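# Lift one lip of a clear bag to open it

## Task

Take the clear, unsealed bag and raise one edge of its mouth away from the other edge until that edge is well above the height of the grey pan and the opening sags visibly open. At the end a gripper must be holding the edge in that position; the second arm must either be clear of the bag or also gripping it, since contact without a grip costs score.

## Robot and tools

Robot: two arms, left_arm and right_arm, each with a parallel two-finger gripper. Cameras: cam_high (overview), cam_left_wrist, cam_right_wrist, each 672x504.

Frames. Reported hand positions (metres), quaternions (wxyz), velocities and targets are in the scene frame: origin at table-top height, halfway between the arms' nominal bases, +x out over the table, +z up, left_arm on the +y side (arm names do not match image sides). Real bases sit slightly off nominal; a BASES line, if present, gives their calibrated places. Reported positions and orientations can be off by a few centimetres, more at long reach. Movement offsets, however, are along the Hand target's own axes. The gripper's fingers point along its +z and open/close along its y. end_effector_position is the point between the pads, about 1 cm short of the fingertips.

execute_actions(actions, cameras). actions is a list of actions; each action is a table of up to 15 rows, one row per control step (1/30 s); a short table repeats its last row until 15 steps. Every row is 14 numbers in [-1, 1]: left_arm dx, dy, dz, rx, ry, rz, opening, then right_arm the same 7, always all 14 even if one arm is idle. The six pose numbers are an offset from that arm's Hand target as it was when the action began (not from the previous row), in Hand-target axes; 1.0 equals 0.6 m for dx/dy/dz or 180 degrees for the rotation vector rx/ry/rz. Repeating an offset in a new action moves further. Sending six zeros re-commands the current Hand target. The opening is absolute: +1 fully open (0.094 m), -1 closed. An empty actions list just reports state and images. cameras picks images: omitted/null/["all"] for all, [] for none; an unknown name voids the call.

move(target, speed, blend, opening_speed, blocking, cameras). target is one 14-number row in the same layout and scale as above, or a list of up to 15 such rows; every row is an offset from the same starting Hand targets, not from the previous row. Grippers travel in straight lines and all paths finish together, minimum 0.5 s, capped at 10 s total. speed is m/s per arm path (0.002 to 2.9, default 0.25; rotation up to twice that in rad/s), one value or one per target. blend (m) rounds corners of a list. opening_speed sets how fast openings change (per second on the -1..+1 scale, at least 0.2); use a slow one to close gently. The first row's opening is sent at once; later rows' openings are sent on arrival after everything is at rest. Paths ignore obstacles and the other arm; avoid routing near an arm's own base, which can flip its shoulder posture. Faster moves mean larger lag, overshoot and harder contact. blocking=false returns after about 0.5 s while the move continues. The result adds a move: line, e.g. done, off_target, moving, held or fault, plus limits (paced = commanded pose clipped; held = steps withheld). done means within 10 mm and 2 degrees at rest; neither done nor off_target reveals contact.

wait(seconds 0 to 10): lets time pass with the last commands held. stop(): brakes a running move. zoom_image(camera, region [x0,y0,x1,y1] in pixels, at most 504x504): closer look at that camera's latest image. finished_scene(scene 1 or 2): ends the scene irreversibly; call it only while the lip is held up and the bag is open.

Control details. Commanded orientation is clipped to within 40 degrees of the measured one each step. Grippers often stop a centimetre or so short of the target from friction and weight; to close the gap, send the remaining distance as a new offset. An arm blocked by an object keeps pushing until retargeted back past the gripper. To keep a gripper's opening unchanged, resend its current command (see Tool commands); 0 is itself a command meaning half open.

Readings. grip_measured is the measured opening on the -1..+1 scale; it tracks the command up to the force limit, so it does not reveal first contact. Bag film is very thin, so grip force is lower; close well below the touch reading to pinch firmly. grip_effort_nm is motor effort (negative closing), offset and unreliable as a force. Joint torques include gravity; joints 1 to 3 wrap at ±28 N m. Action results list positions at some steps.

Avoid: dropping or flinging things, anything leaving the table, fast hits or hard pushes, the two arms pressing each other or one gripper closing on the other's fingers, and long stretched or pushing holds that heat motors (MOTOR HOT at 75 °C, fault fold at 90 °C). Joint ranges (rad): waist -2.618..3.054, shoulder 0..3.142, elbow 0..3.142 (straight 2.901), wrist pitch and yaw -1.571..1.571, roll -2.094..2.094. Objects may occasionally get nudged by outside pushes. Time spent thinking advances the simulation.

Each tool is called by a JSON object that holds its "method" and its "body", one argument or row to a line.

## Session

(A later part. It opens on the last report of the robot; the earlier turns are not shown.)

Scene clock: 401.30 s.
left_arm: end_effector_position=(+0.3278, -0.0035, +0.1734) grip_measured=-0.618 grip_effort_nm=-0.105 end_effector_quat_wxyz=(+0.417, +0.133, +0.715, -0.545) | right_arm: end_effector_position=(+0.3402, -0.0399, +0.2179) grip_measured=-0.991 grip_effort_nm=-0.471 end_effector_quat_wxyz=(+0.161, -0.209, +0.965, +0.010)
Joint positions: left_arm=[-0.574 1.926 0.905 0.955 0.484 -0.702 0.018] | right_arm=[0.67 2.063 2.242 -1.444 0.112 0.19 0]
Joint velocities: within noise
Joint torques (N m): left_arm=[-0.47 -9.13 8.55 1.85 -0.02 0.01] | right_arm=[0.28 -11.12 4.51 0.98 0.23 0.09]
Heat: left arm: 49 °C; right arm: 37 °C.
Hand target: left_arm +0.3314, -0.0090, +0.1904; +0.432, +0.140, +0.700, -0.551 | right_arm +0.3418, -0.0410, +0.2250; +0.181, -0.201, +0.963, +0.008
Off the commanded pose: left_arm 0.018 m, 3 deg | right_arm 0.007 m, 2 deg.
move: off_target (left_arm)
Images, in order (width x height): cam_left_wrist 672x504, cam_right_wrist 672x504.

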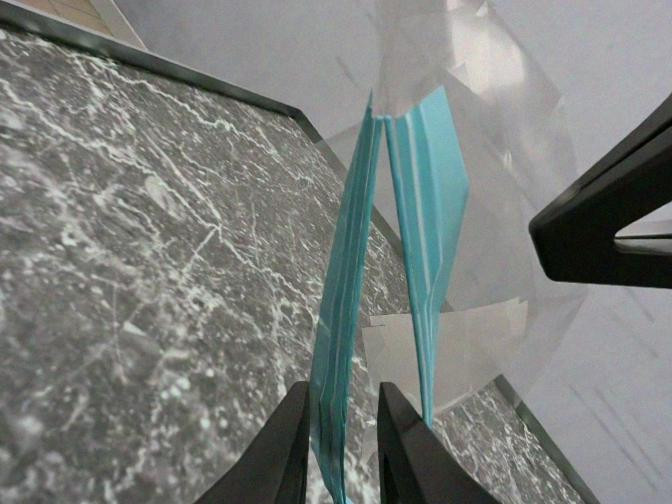

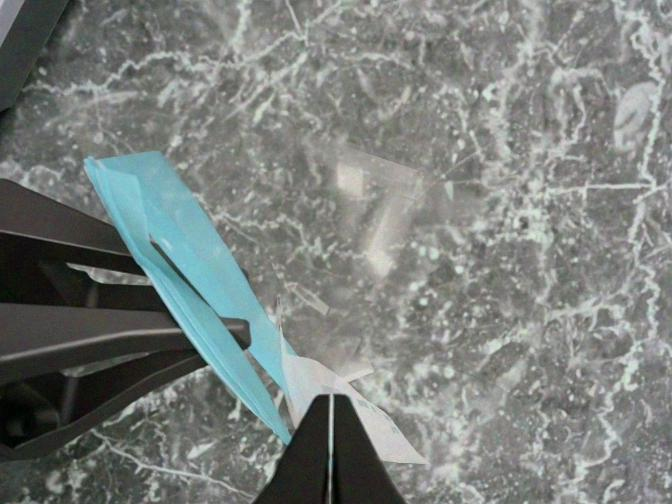

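{"method": "move", "body": {
  "target": [0,0,0,0,0,0,-1,0,0,0,0,0,0,-1],
  "opening_speed": 0.3,
  "cameras": ["cam_left_wrist","cam_right_wrist"]
}}

{"method": "zoom_image", "body": {
  "camera": "cam_left_wrist",
  "region": [230, 250, 480, 504]
}}

Scene clock: 406.13 s.
left_arm: end_effector_position=(+0.3278, -0.0035, +0.1734) grip_measured=-0.980 grip_effort_nm=-1.038 end_effector_quat_wxyz=(+0.417, +0.133, +0.715, -0.545) | right_arm: end_effector_position=(+0.3402, -0.0399, +0.2179) grip_measured=-0.991 grip_effort_nm=-0.481 end_effector_quat_wxyz=(+0.161, -0.209, +0.965, +0.010)
Joint positions: left_arm=[-0.574 1.926 0.905 0.955 0.484 -0.702 0.001] | right_arm=[0.67 2.063 2.242 -1.444 0.112 0.19 0]
Joint velocities: within noise
Joint torques (N m): left_arm=[-0.49 -9.1 8.55 1.83 -0.03 0.01] | right_arm=[0.27 -11.12 4.51 0.98 0.23 0.09]
Heat: left arm: 49 °C; right arm: 37 °C.
Hand target: left_arm +0.3314, -0.0090, +0.1904; +0.432, +0.140, +0.700, -0.551 | right_arm +0.3418, -0.0410, +0.2250; +0.181, -0.201, +0.963, +0.008
Off the commanded pose: left_arm 0.018 m, 3 deg | right_arm 0.007 m, 2 deg.
move: off_target (left_arm)
Images, in order (width x height): cam_left_wrist 672x504, cam_right_wrist 672x504.

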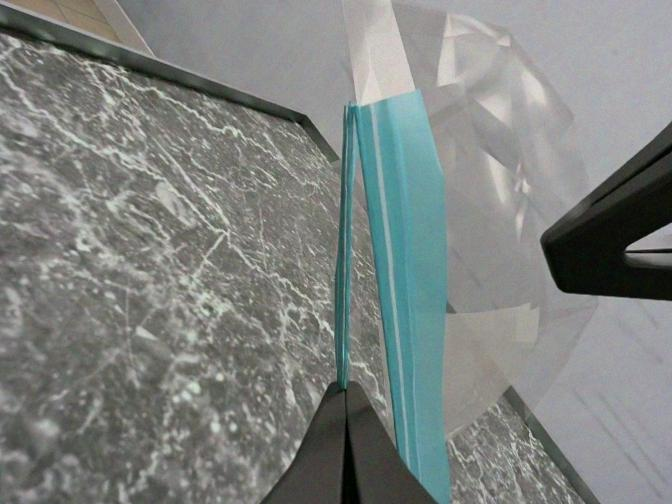

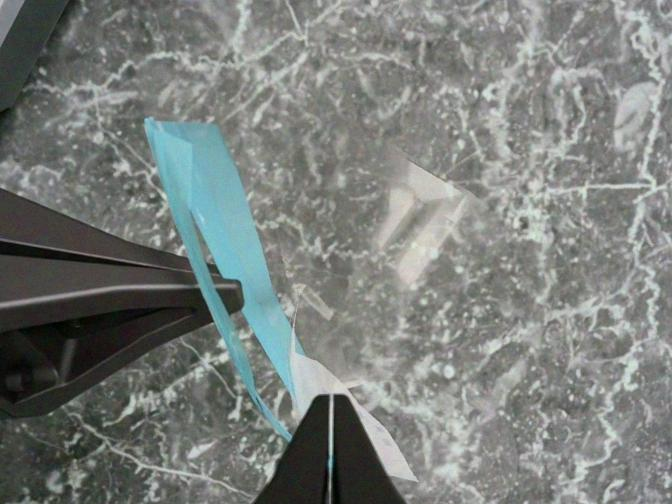

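Scaled by 1.984 from the camera's 672x504 image, which has a finer 960x720 frame.

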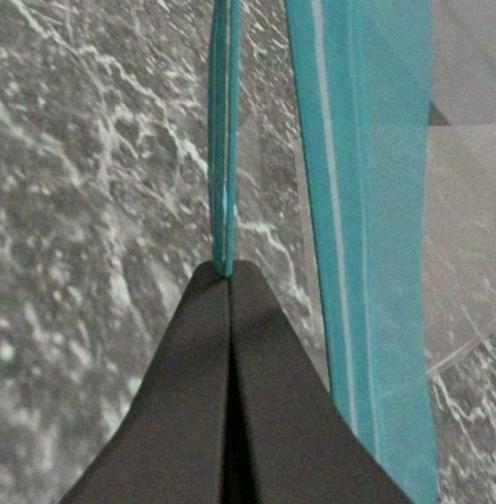

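{"method": "move", "body": {
  "target": [-0.019,0.0587,0,0,0,0,-1,-0.002,-0.029,-0.087,0,-0.05,0,-1],
  "speed": 0.05
}}

{"method": "zoom_image", "body": {
  "camera": "cam_left_wrist",
  "region": [200, 0, 672, 504]
}}

Scene clock: 415.60 s.
left_arm: end_effector_position=(+0.3515, +0.0072, +0.1627) grip_measured=-0.980 grip_effort_nm=-1.038 end_effector_quat_wxyz=(+0.409, +0.135, +0.717, -0.548) | right_arm: end_effector_position=(+0.3272, -0.0538, +0.2635) grip_measured=-0.991 grip_effort_nm=-0.466 end_effector_quat_wxyz=(+0.229, -0.207, +0.951, +0.028)
Joint positions: left_arm=[-0.508 1.997 0.965 0.957 0.564 -0.702 0.001] | right_arm=[0.67 1.879 2.116 -1.361 0.132 0.175 0]
Joint velocities: within noise
Joint torques (N m): left_arm=[0.81 -8.08 8.61 2.09 0.06 0.06] | right_arm=[-0.68 -10.43 4.72 1.28 0.35 -0.1]
Heat: left arm: 49 °C; right arm: 38 °C.
Hand target: left_arm +0.3618, +0.0067, +0.1762; +0.432, +0.140, +0.700, -0.551 | right_arm +0.3316, -0.0611, +0.2751; +0.255, -0.199, +0.946, +0.024
Off the commanded pose: left_arm 0.017 m, 3 deg | right_arm 0.015 m, 3 deg.
move: off_target (left_arm, right_arm)

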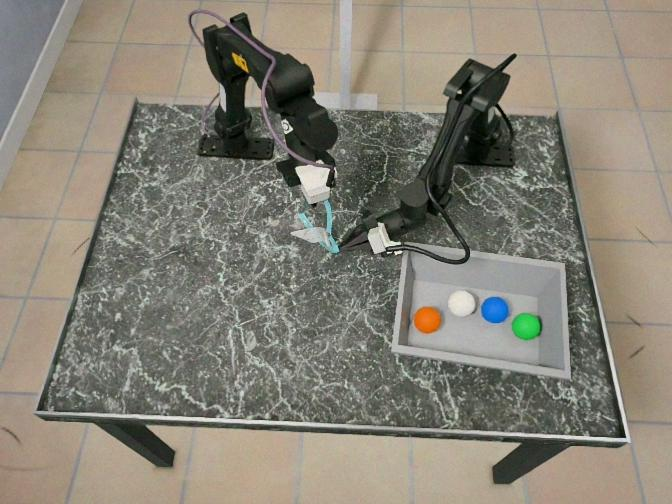

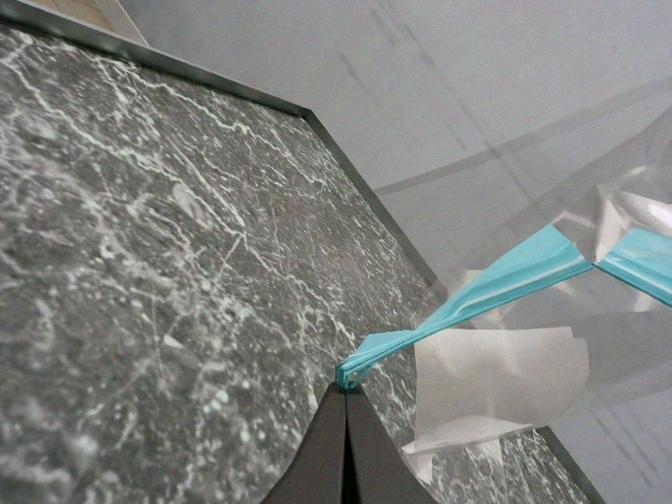

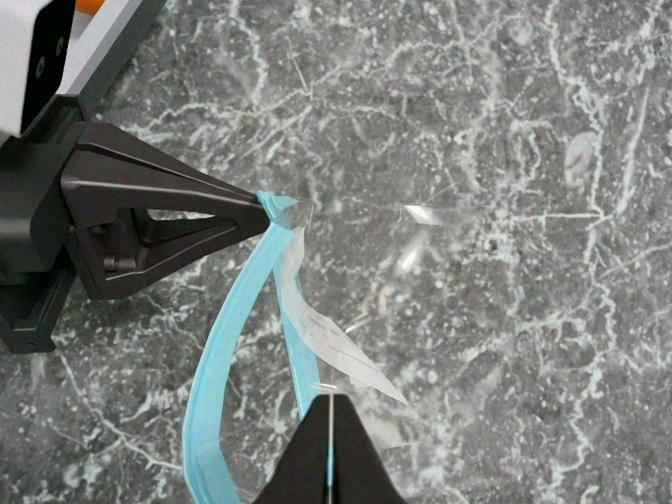

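Scaled by 1.000.

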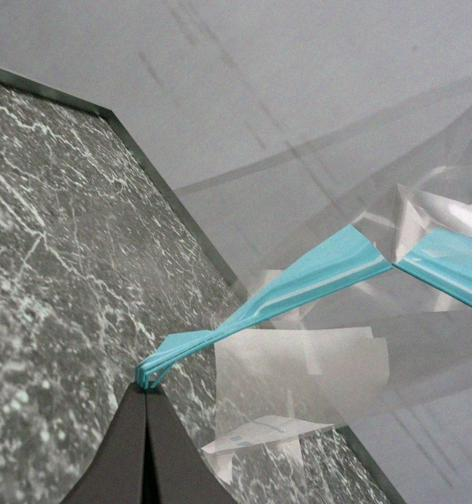

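{"method": "zoom_image", "body": {
  "camera": "cam_high",
  "region": [270, 170, 390, 280]
}}

{"method": "zoom_image", "body": {
  "camera": "cam_right_wrist",
  "region": [150, 160, 450, 504]
}}

Scaled by 4.200 from the camera's 672x504 image, which has a finer 960x720 frame.

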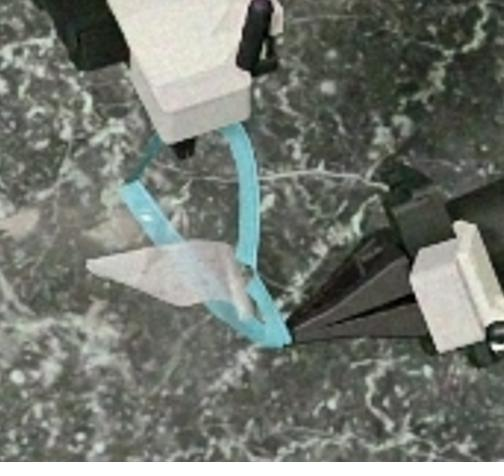

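Scaled by 1.465 from the camera's 672x504 image, which has a finer 960x720 frame.

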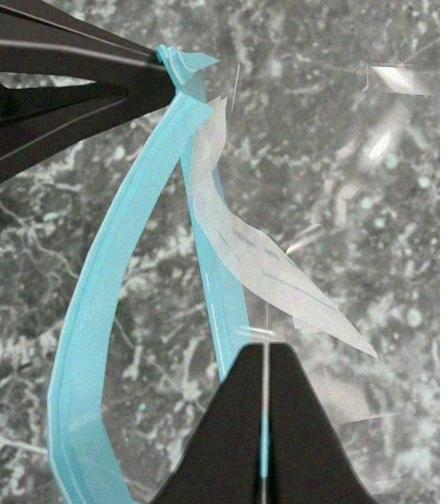

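{"method": "move", "body": {
  "target": [0.063,0.054,0,0,0,0,-1,0,0,0,0,0,0,-1],
  "speed": 0.05
}}

{"method": "zoom_image", "body": {
  "camera": "cam_high",
  "region": [270, 170, 390, 280]
}}

{"method": "zoom_image", "body": {
  "camera": "cam_left_wrist",
  "region": [300, 100, 672, 450]
}}

Scene clock: 448.40 s.
left_arm: end_effector_position=(+0.3538, +0.0026, +0.1454) grip_measured=-0.980 grip_effort_nm=-1.043 end_effector_quat_wxyz=(+0.438, +0.154, +0.682, -0.565) | right_arm: end_effector_position=(+0.3267, -0.0542, +0.2606) grip_measured=-0.991 grip_effort_nm=-0.471 end_effector_quat_wxyz=(+0.225, -0.208, +0.952, +0.026)
Joint positions: left_arm=[-0.508 2.134 0.965 1.196 0.582 -0.702 0.001] | right_arm=[0.67 1.879 2.107 -1.36 0.132 0.175 0]
Joint velocities: within noise
Joint torques (N m): left_arm=[0.94 -7.43 4.98 1.47 -0.1 0.04] | right_arm=[-0.72 -10.51 5.33 1.27 0.3 -0.1]
Heat: left arm: 51 °C; right arm: 39 °C.
Hand target: left_arm +0.3613, +0.0076, +0.1264; +0.432, +0.140, +0.700, -0.551 | right_arm +0.3316, -0.0611, +0.2751; +0.255, -0.199, +0.946, +0.024
Off the commanded pose: left_arm 0.021 m, 3 deg | right_arm 0.017 m, 4 deg.
move: off_target (left_arm, right_arm)

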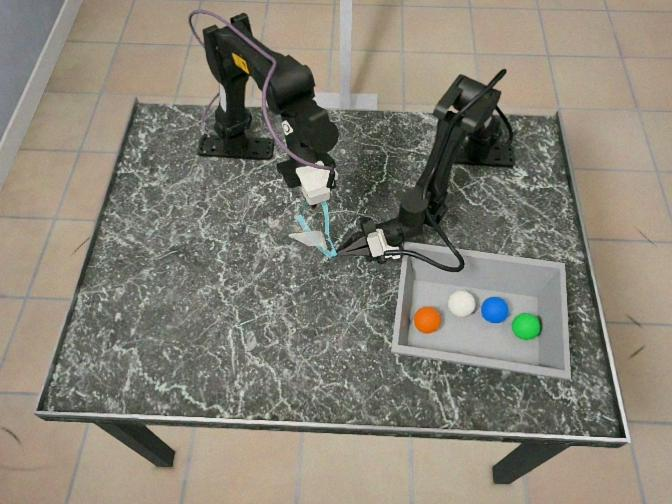

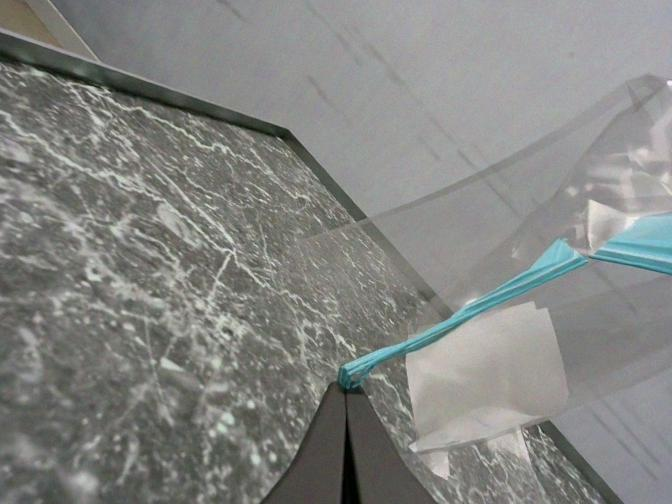

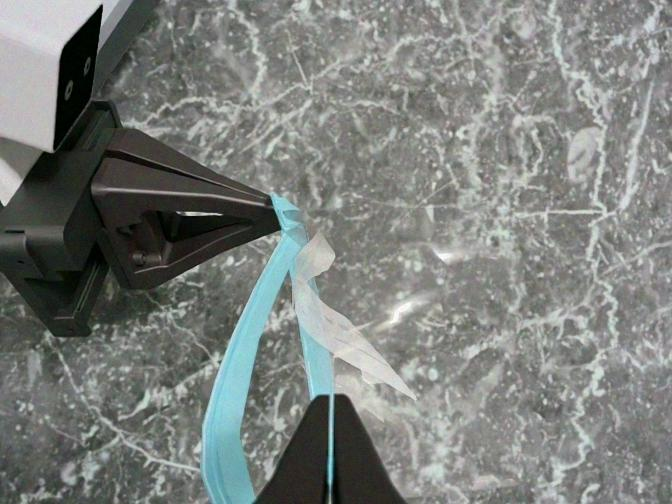

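Scaled by 4.200 from the camera's 672x504 image, which has a finer 960x720 frame.

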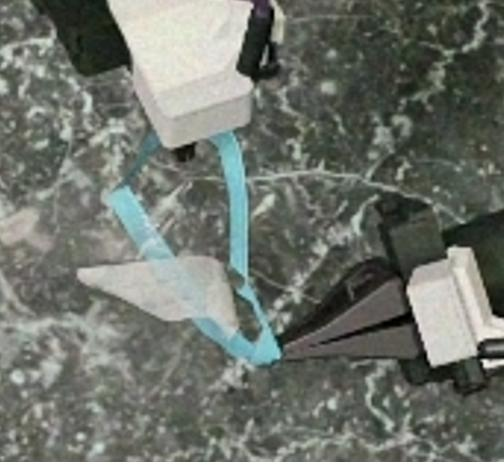

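Scaled by 1.355 from the camera's 672x504 image, which has a finer 960x720 frame.

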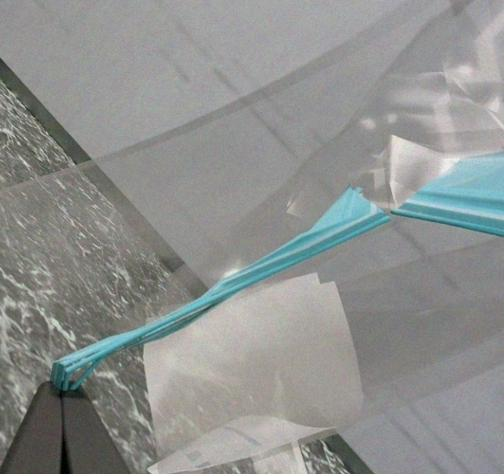

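{"method": "move", "body": {
  "target": [
    [0,0,0,0,0,0,-0.5,0,0,0,0,0,0,-1],
    [0,0,-0.13,0,0,0,-0.5,0,0,0,0,0,0,-1]
  ],
  "speed": 0.08
}}

Scene clock: 470.77 s.
left_arm: end_effector_position=(+0.3293, +0.0751, +0.1083) grip_measured=-0.502 grip_effort_nm=0.090 end_effector_quat_wxyz=(+0.407, +0.121, +0.723, -0.545) | right_arm: end_effector_position=(+0.3264, -0.0554, +0.2632) grip_measured=-0.991 grip_effort_nm=-0.471 end_effector_quat_wxyz=(+0.229, -0.207, +0.951, +0.025)
Joint positions: left_arm=[-0.374 2.043 0.697 1.251 0.676 -0.702 0.023] | right_arm=[0.67 1.873 2.107 -1.36 0.137 0.175 0]
Joint velocities: within noise
Joint torques (N m): left_arm=[0.51 -10.78 3.28 2.29 0.15 0.09] | right_arm=[-0.72 -9.99 5.33 1.27 0.25 -0.1]
Heat: left arm: 50 °C; right arm: 40 °C.
Hand target: left_arm +0.3262, +0.0772, +0.1280; +0.432, +0.140, +0.700, -0.551 | right_arm +0.3316, -0.0611, +0.2751; +0.255, -0.199, +0.946, +0.024
Off the commanded pose: left_arm 0.020 m, 4 deg | right_arm 0.014 m, 3 deg.
move: off_target (left_arm, right_arm)

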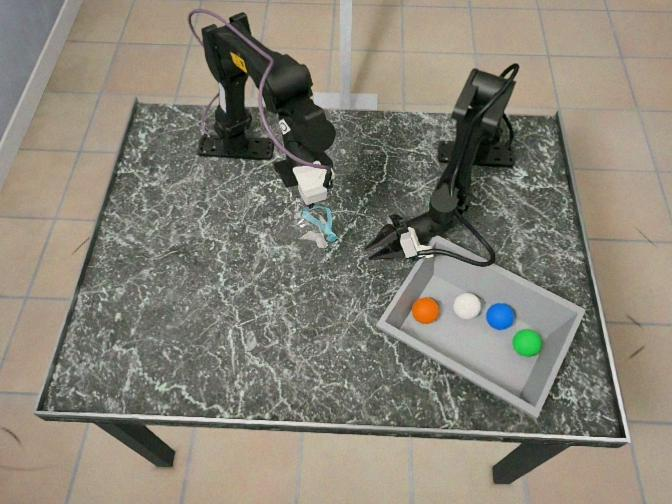

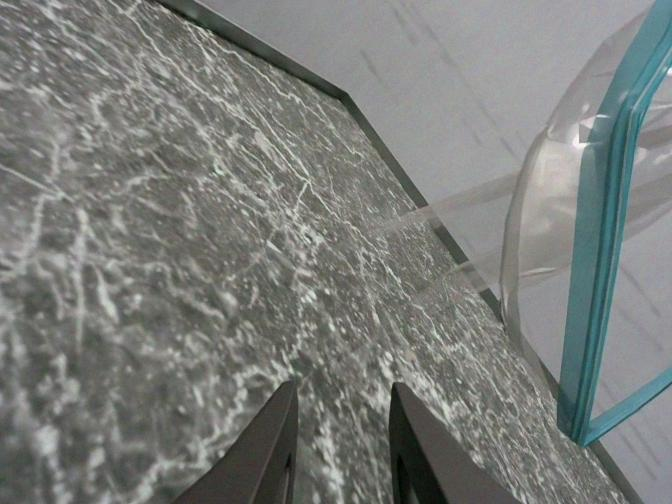

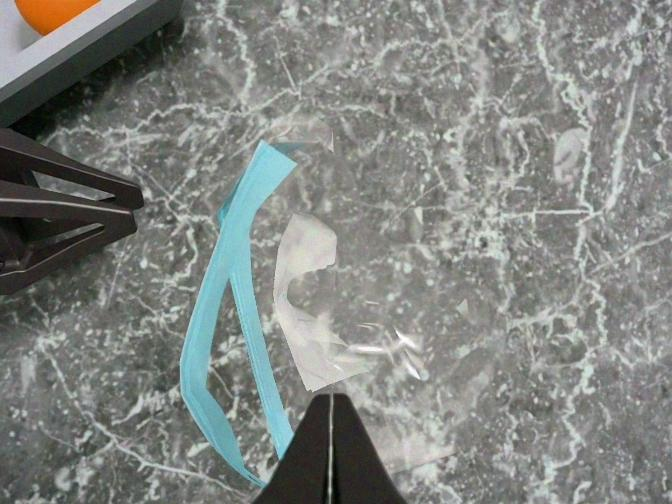

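{"method": "move", "body": {
  "target": [-0.033,-0.10,0,0,0,0,-0.5,0,0,0,0,0,0,-1],
  "speed": 0.12
}}

{"method": "zoom_image", "body": {
  "camera": "cam_left_wrist",
  "region": [250, 0, 672, 504]
}}

Scene clock: 478.27 s.
left_arm: end_effector_position=(+0.3010, +0.0599, +0.1825) grip_measured=-0.502 grip_effort_nm=0.090 end_effector_quat_wxyz=(+0.436, +0.141, +0.695, -0.555) | right_arm: end_effector_position=(+0.3264, -0.0554, +0.2632) grip_measured=-0.991 grip_effort_nm=-0.476 end_effector_quat_wxyz=(+0.229, -0.207, +0.951, +0.025)
Joint positions: left_arm=[-0.452 1.773 0.658 1.11 0.61 -0.702 0.023] | right_arm=[0.67 1.873 2.107 -1.36 0.137 0.175 0]
Joint velocities: within noise
Joint torques (N m): left_arm=[-0.13 -9.21 4.42 1.37 -0.03 0.05] | right_arm=[-0.73 -9.99 5.31 1.27 0.25 -0.1]
Heat: left arm: 51 °C; right arm: 39 °C.
Hand target: left_arm +0.2976, +0.0615, +0.1821; +0.432, +0.140, +0.700, -0.551 | right_arm +0.3316, -0.0611, +0.2751; +0.255, -0.199, +0.946, +0.024
Off the commanded pose: left_arm 0.004 m, 1 deg | right_arm 0.014 m, 3 deg.
move: off_target (right_arm)

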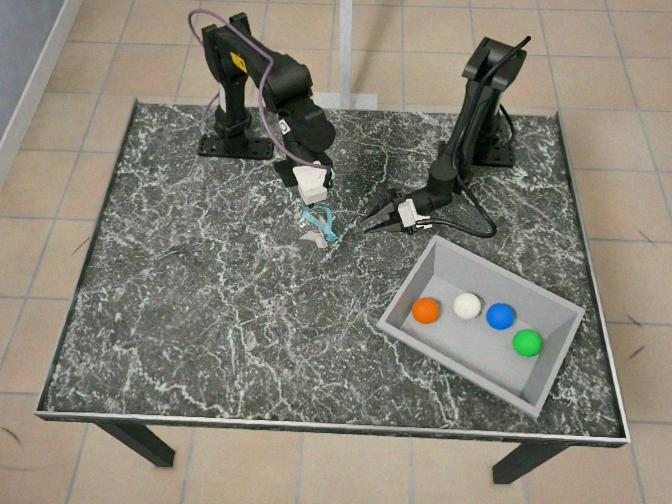

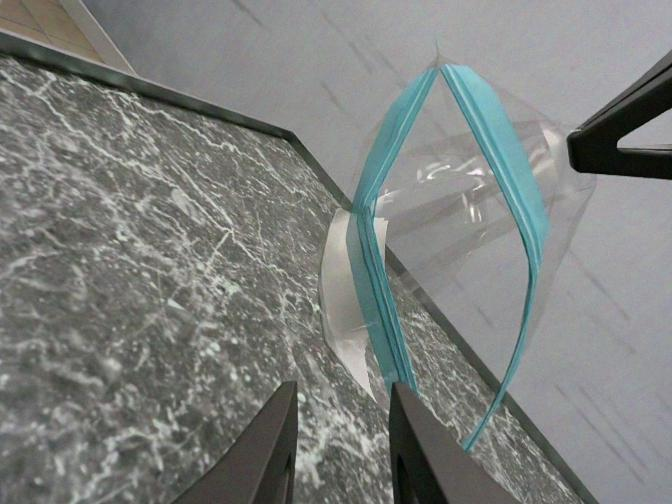

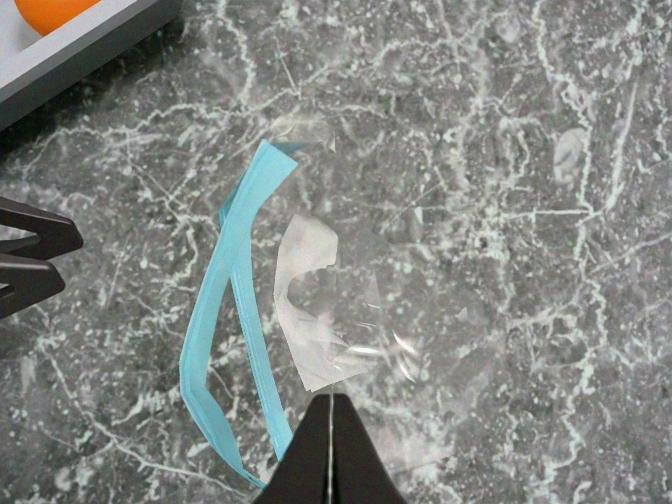

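Scaled by 1.000.

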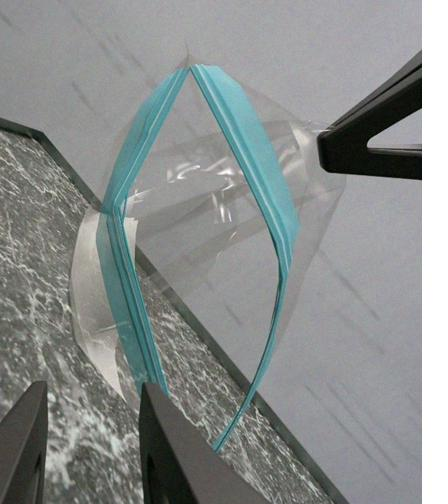

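{"method": "move", "body": {
  "target": [-0.03,0,-0.13,0,0,0,-0.5,0,0,0,0,0,0,-1],
  "speed": 0.12
}}

{"method": "zoom_image", "body": {
  "camera": "cam_left_wrist",
  "region": [250, 0, 672, 504]
}}

Scene clock: 485.70 s.
left_arm: end_effector_position=(+0.2789, +0.1345, +0.2000) grip_measured=-0.502 grip_effort_nm=0.095 end_effector_quat_wxyz=(+0.439, +0.136, +0.696, -0.553) | right_arm: end_effector_position=(+0.3264, -0.0554, +0.2632) grip_measured=-0.991 grip_effort_nm=-0.466 end_effector_quat_wxyz=(+0.229, -0.207, +0.951, +0.025)
Joint positions: left_arm=[-0.241 1.529 0.488 1.035 0.809 -0.702 0.023] | right_arm=[0.67 1.873 2.107 -1.36 0.137 0.175 0]
Joint velocities: within noise
Joint torques (N m): left_arm=[0.39 -7.21 4.38 1.28 0.11 0.11] | right_arm=[-0.75 -9.99 5.33 1.27 0.25 -0.1]
Heat: left arm: 50 °C; right arm: 39 °C.
Hand target: left_arm +0.2730, +0.1361, +0.1972; +0.432, +0.140, +0.700, -0.551 | right_arm +0.3316, -0.0611, +0.2751; +0.255, -0.199, +0.946, +0.024
Off the commanded pose: left_arm 0.007 m, 1 deg | right_arm 0.014 m, 3 deg.
move: off_target (right_arm)

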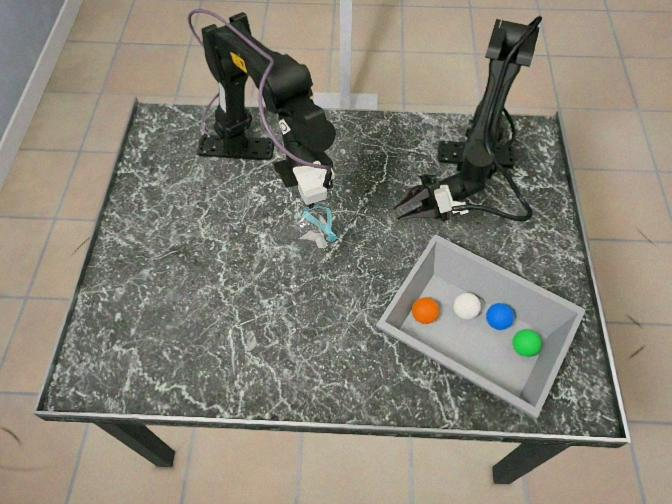

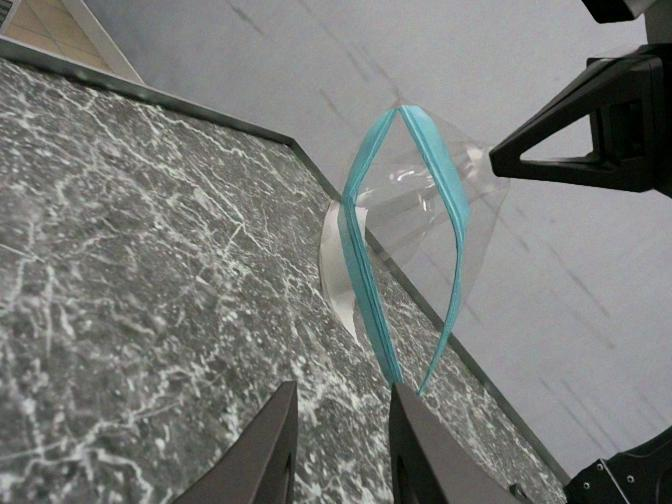

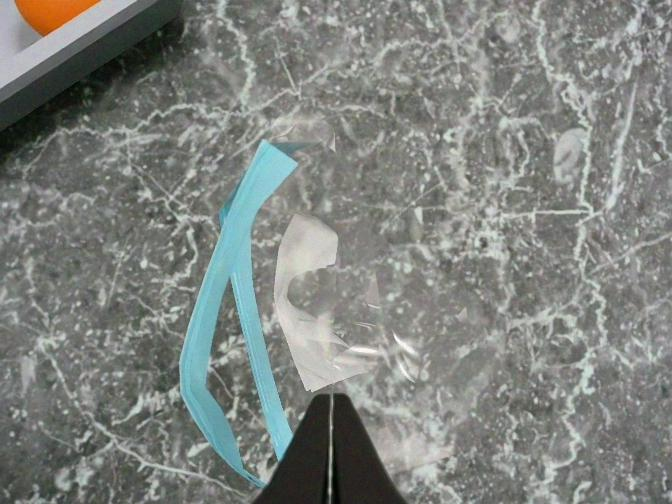

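Scaled by 1.000.

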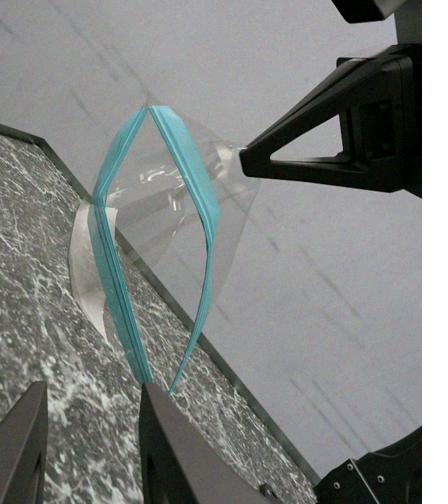

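{"method": "finished_scene", "body": {
  "scene": 2
}}

The scene is finished: the task was done.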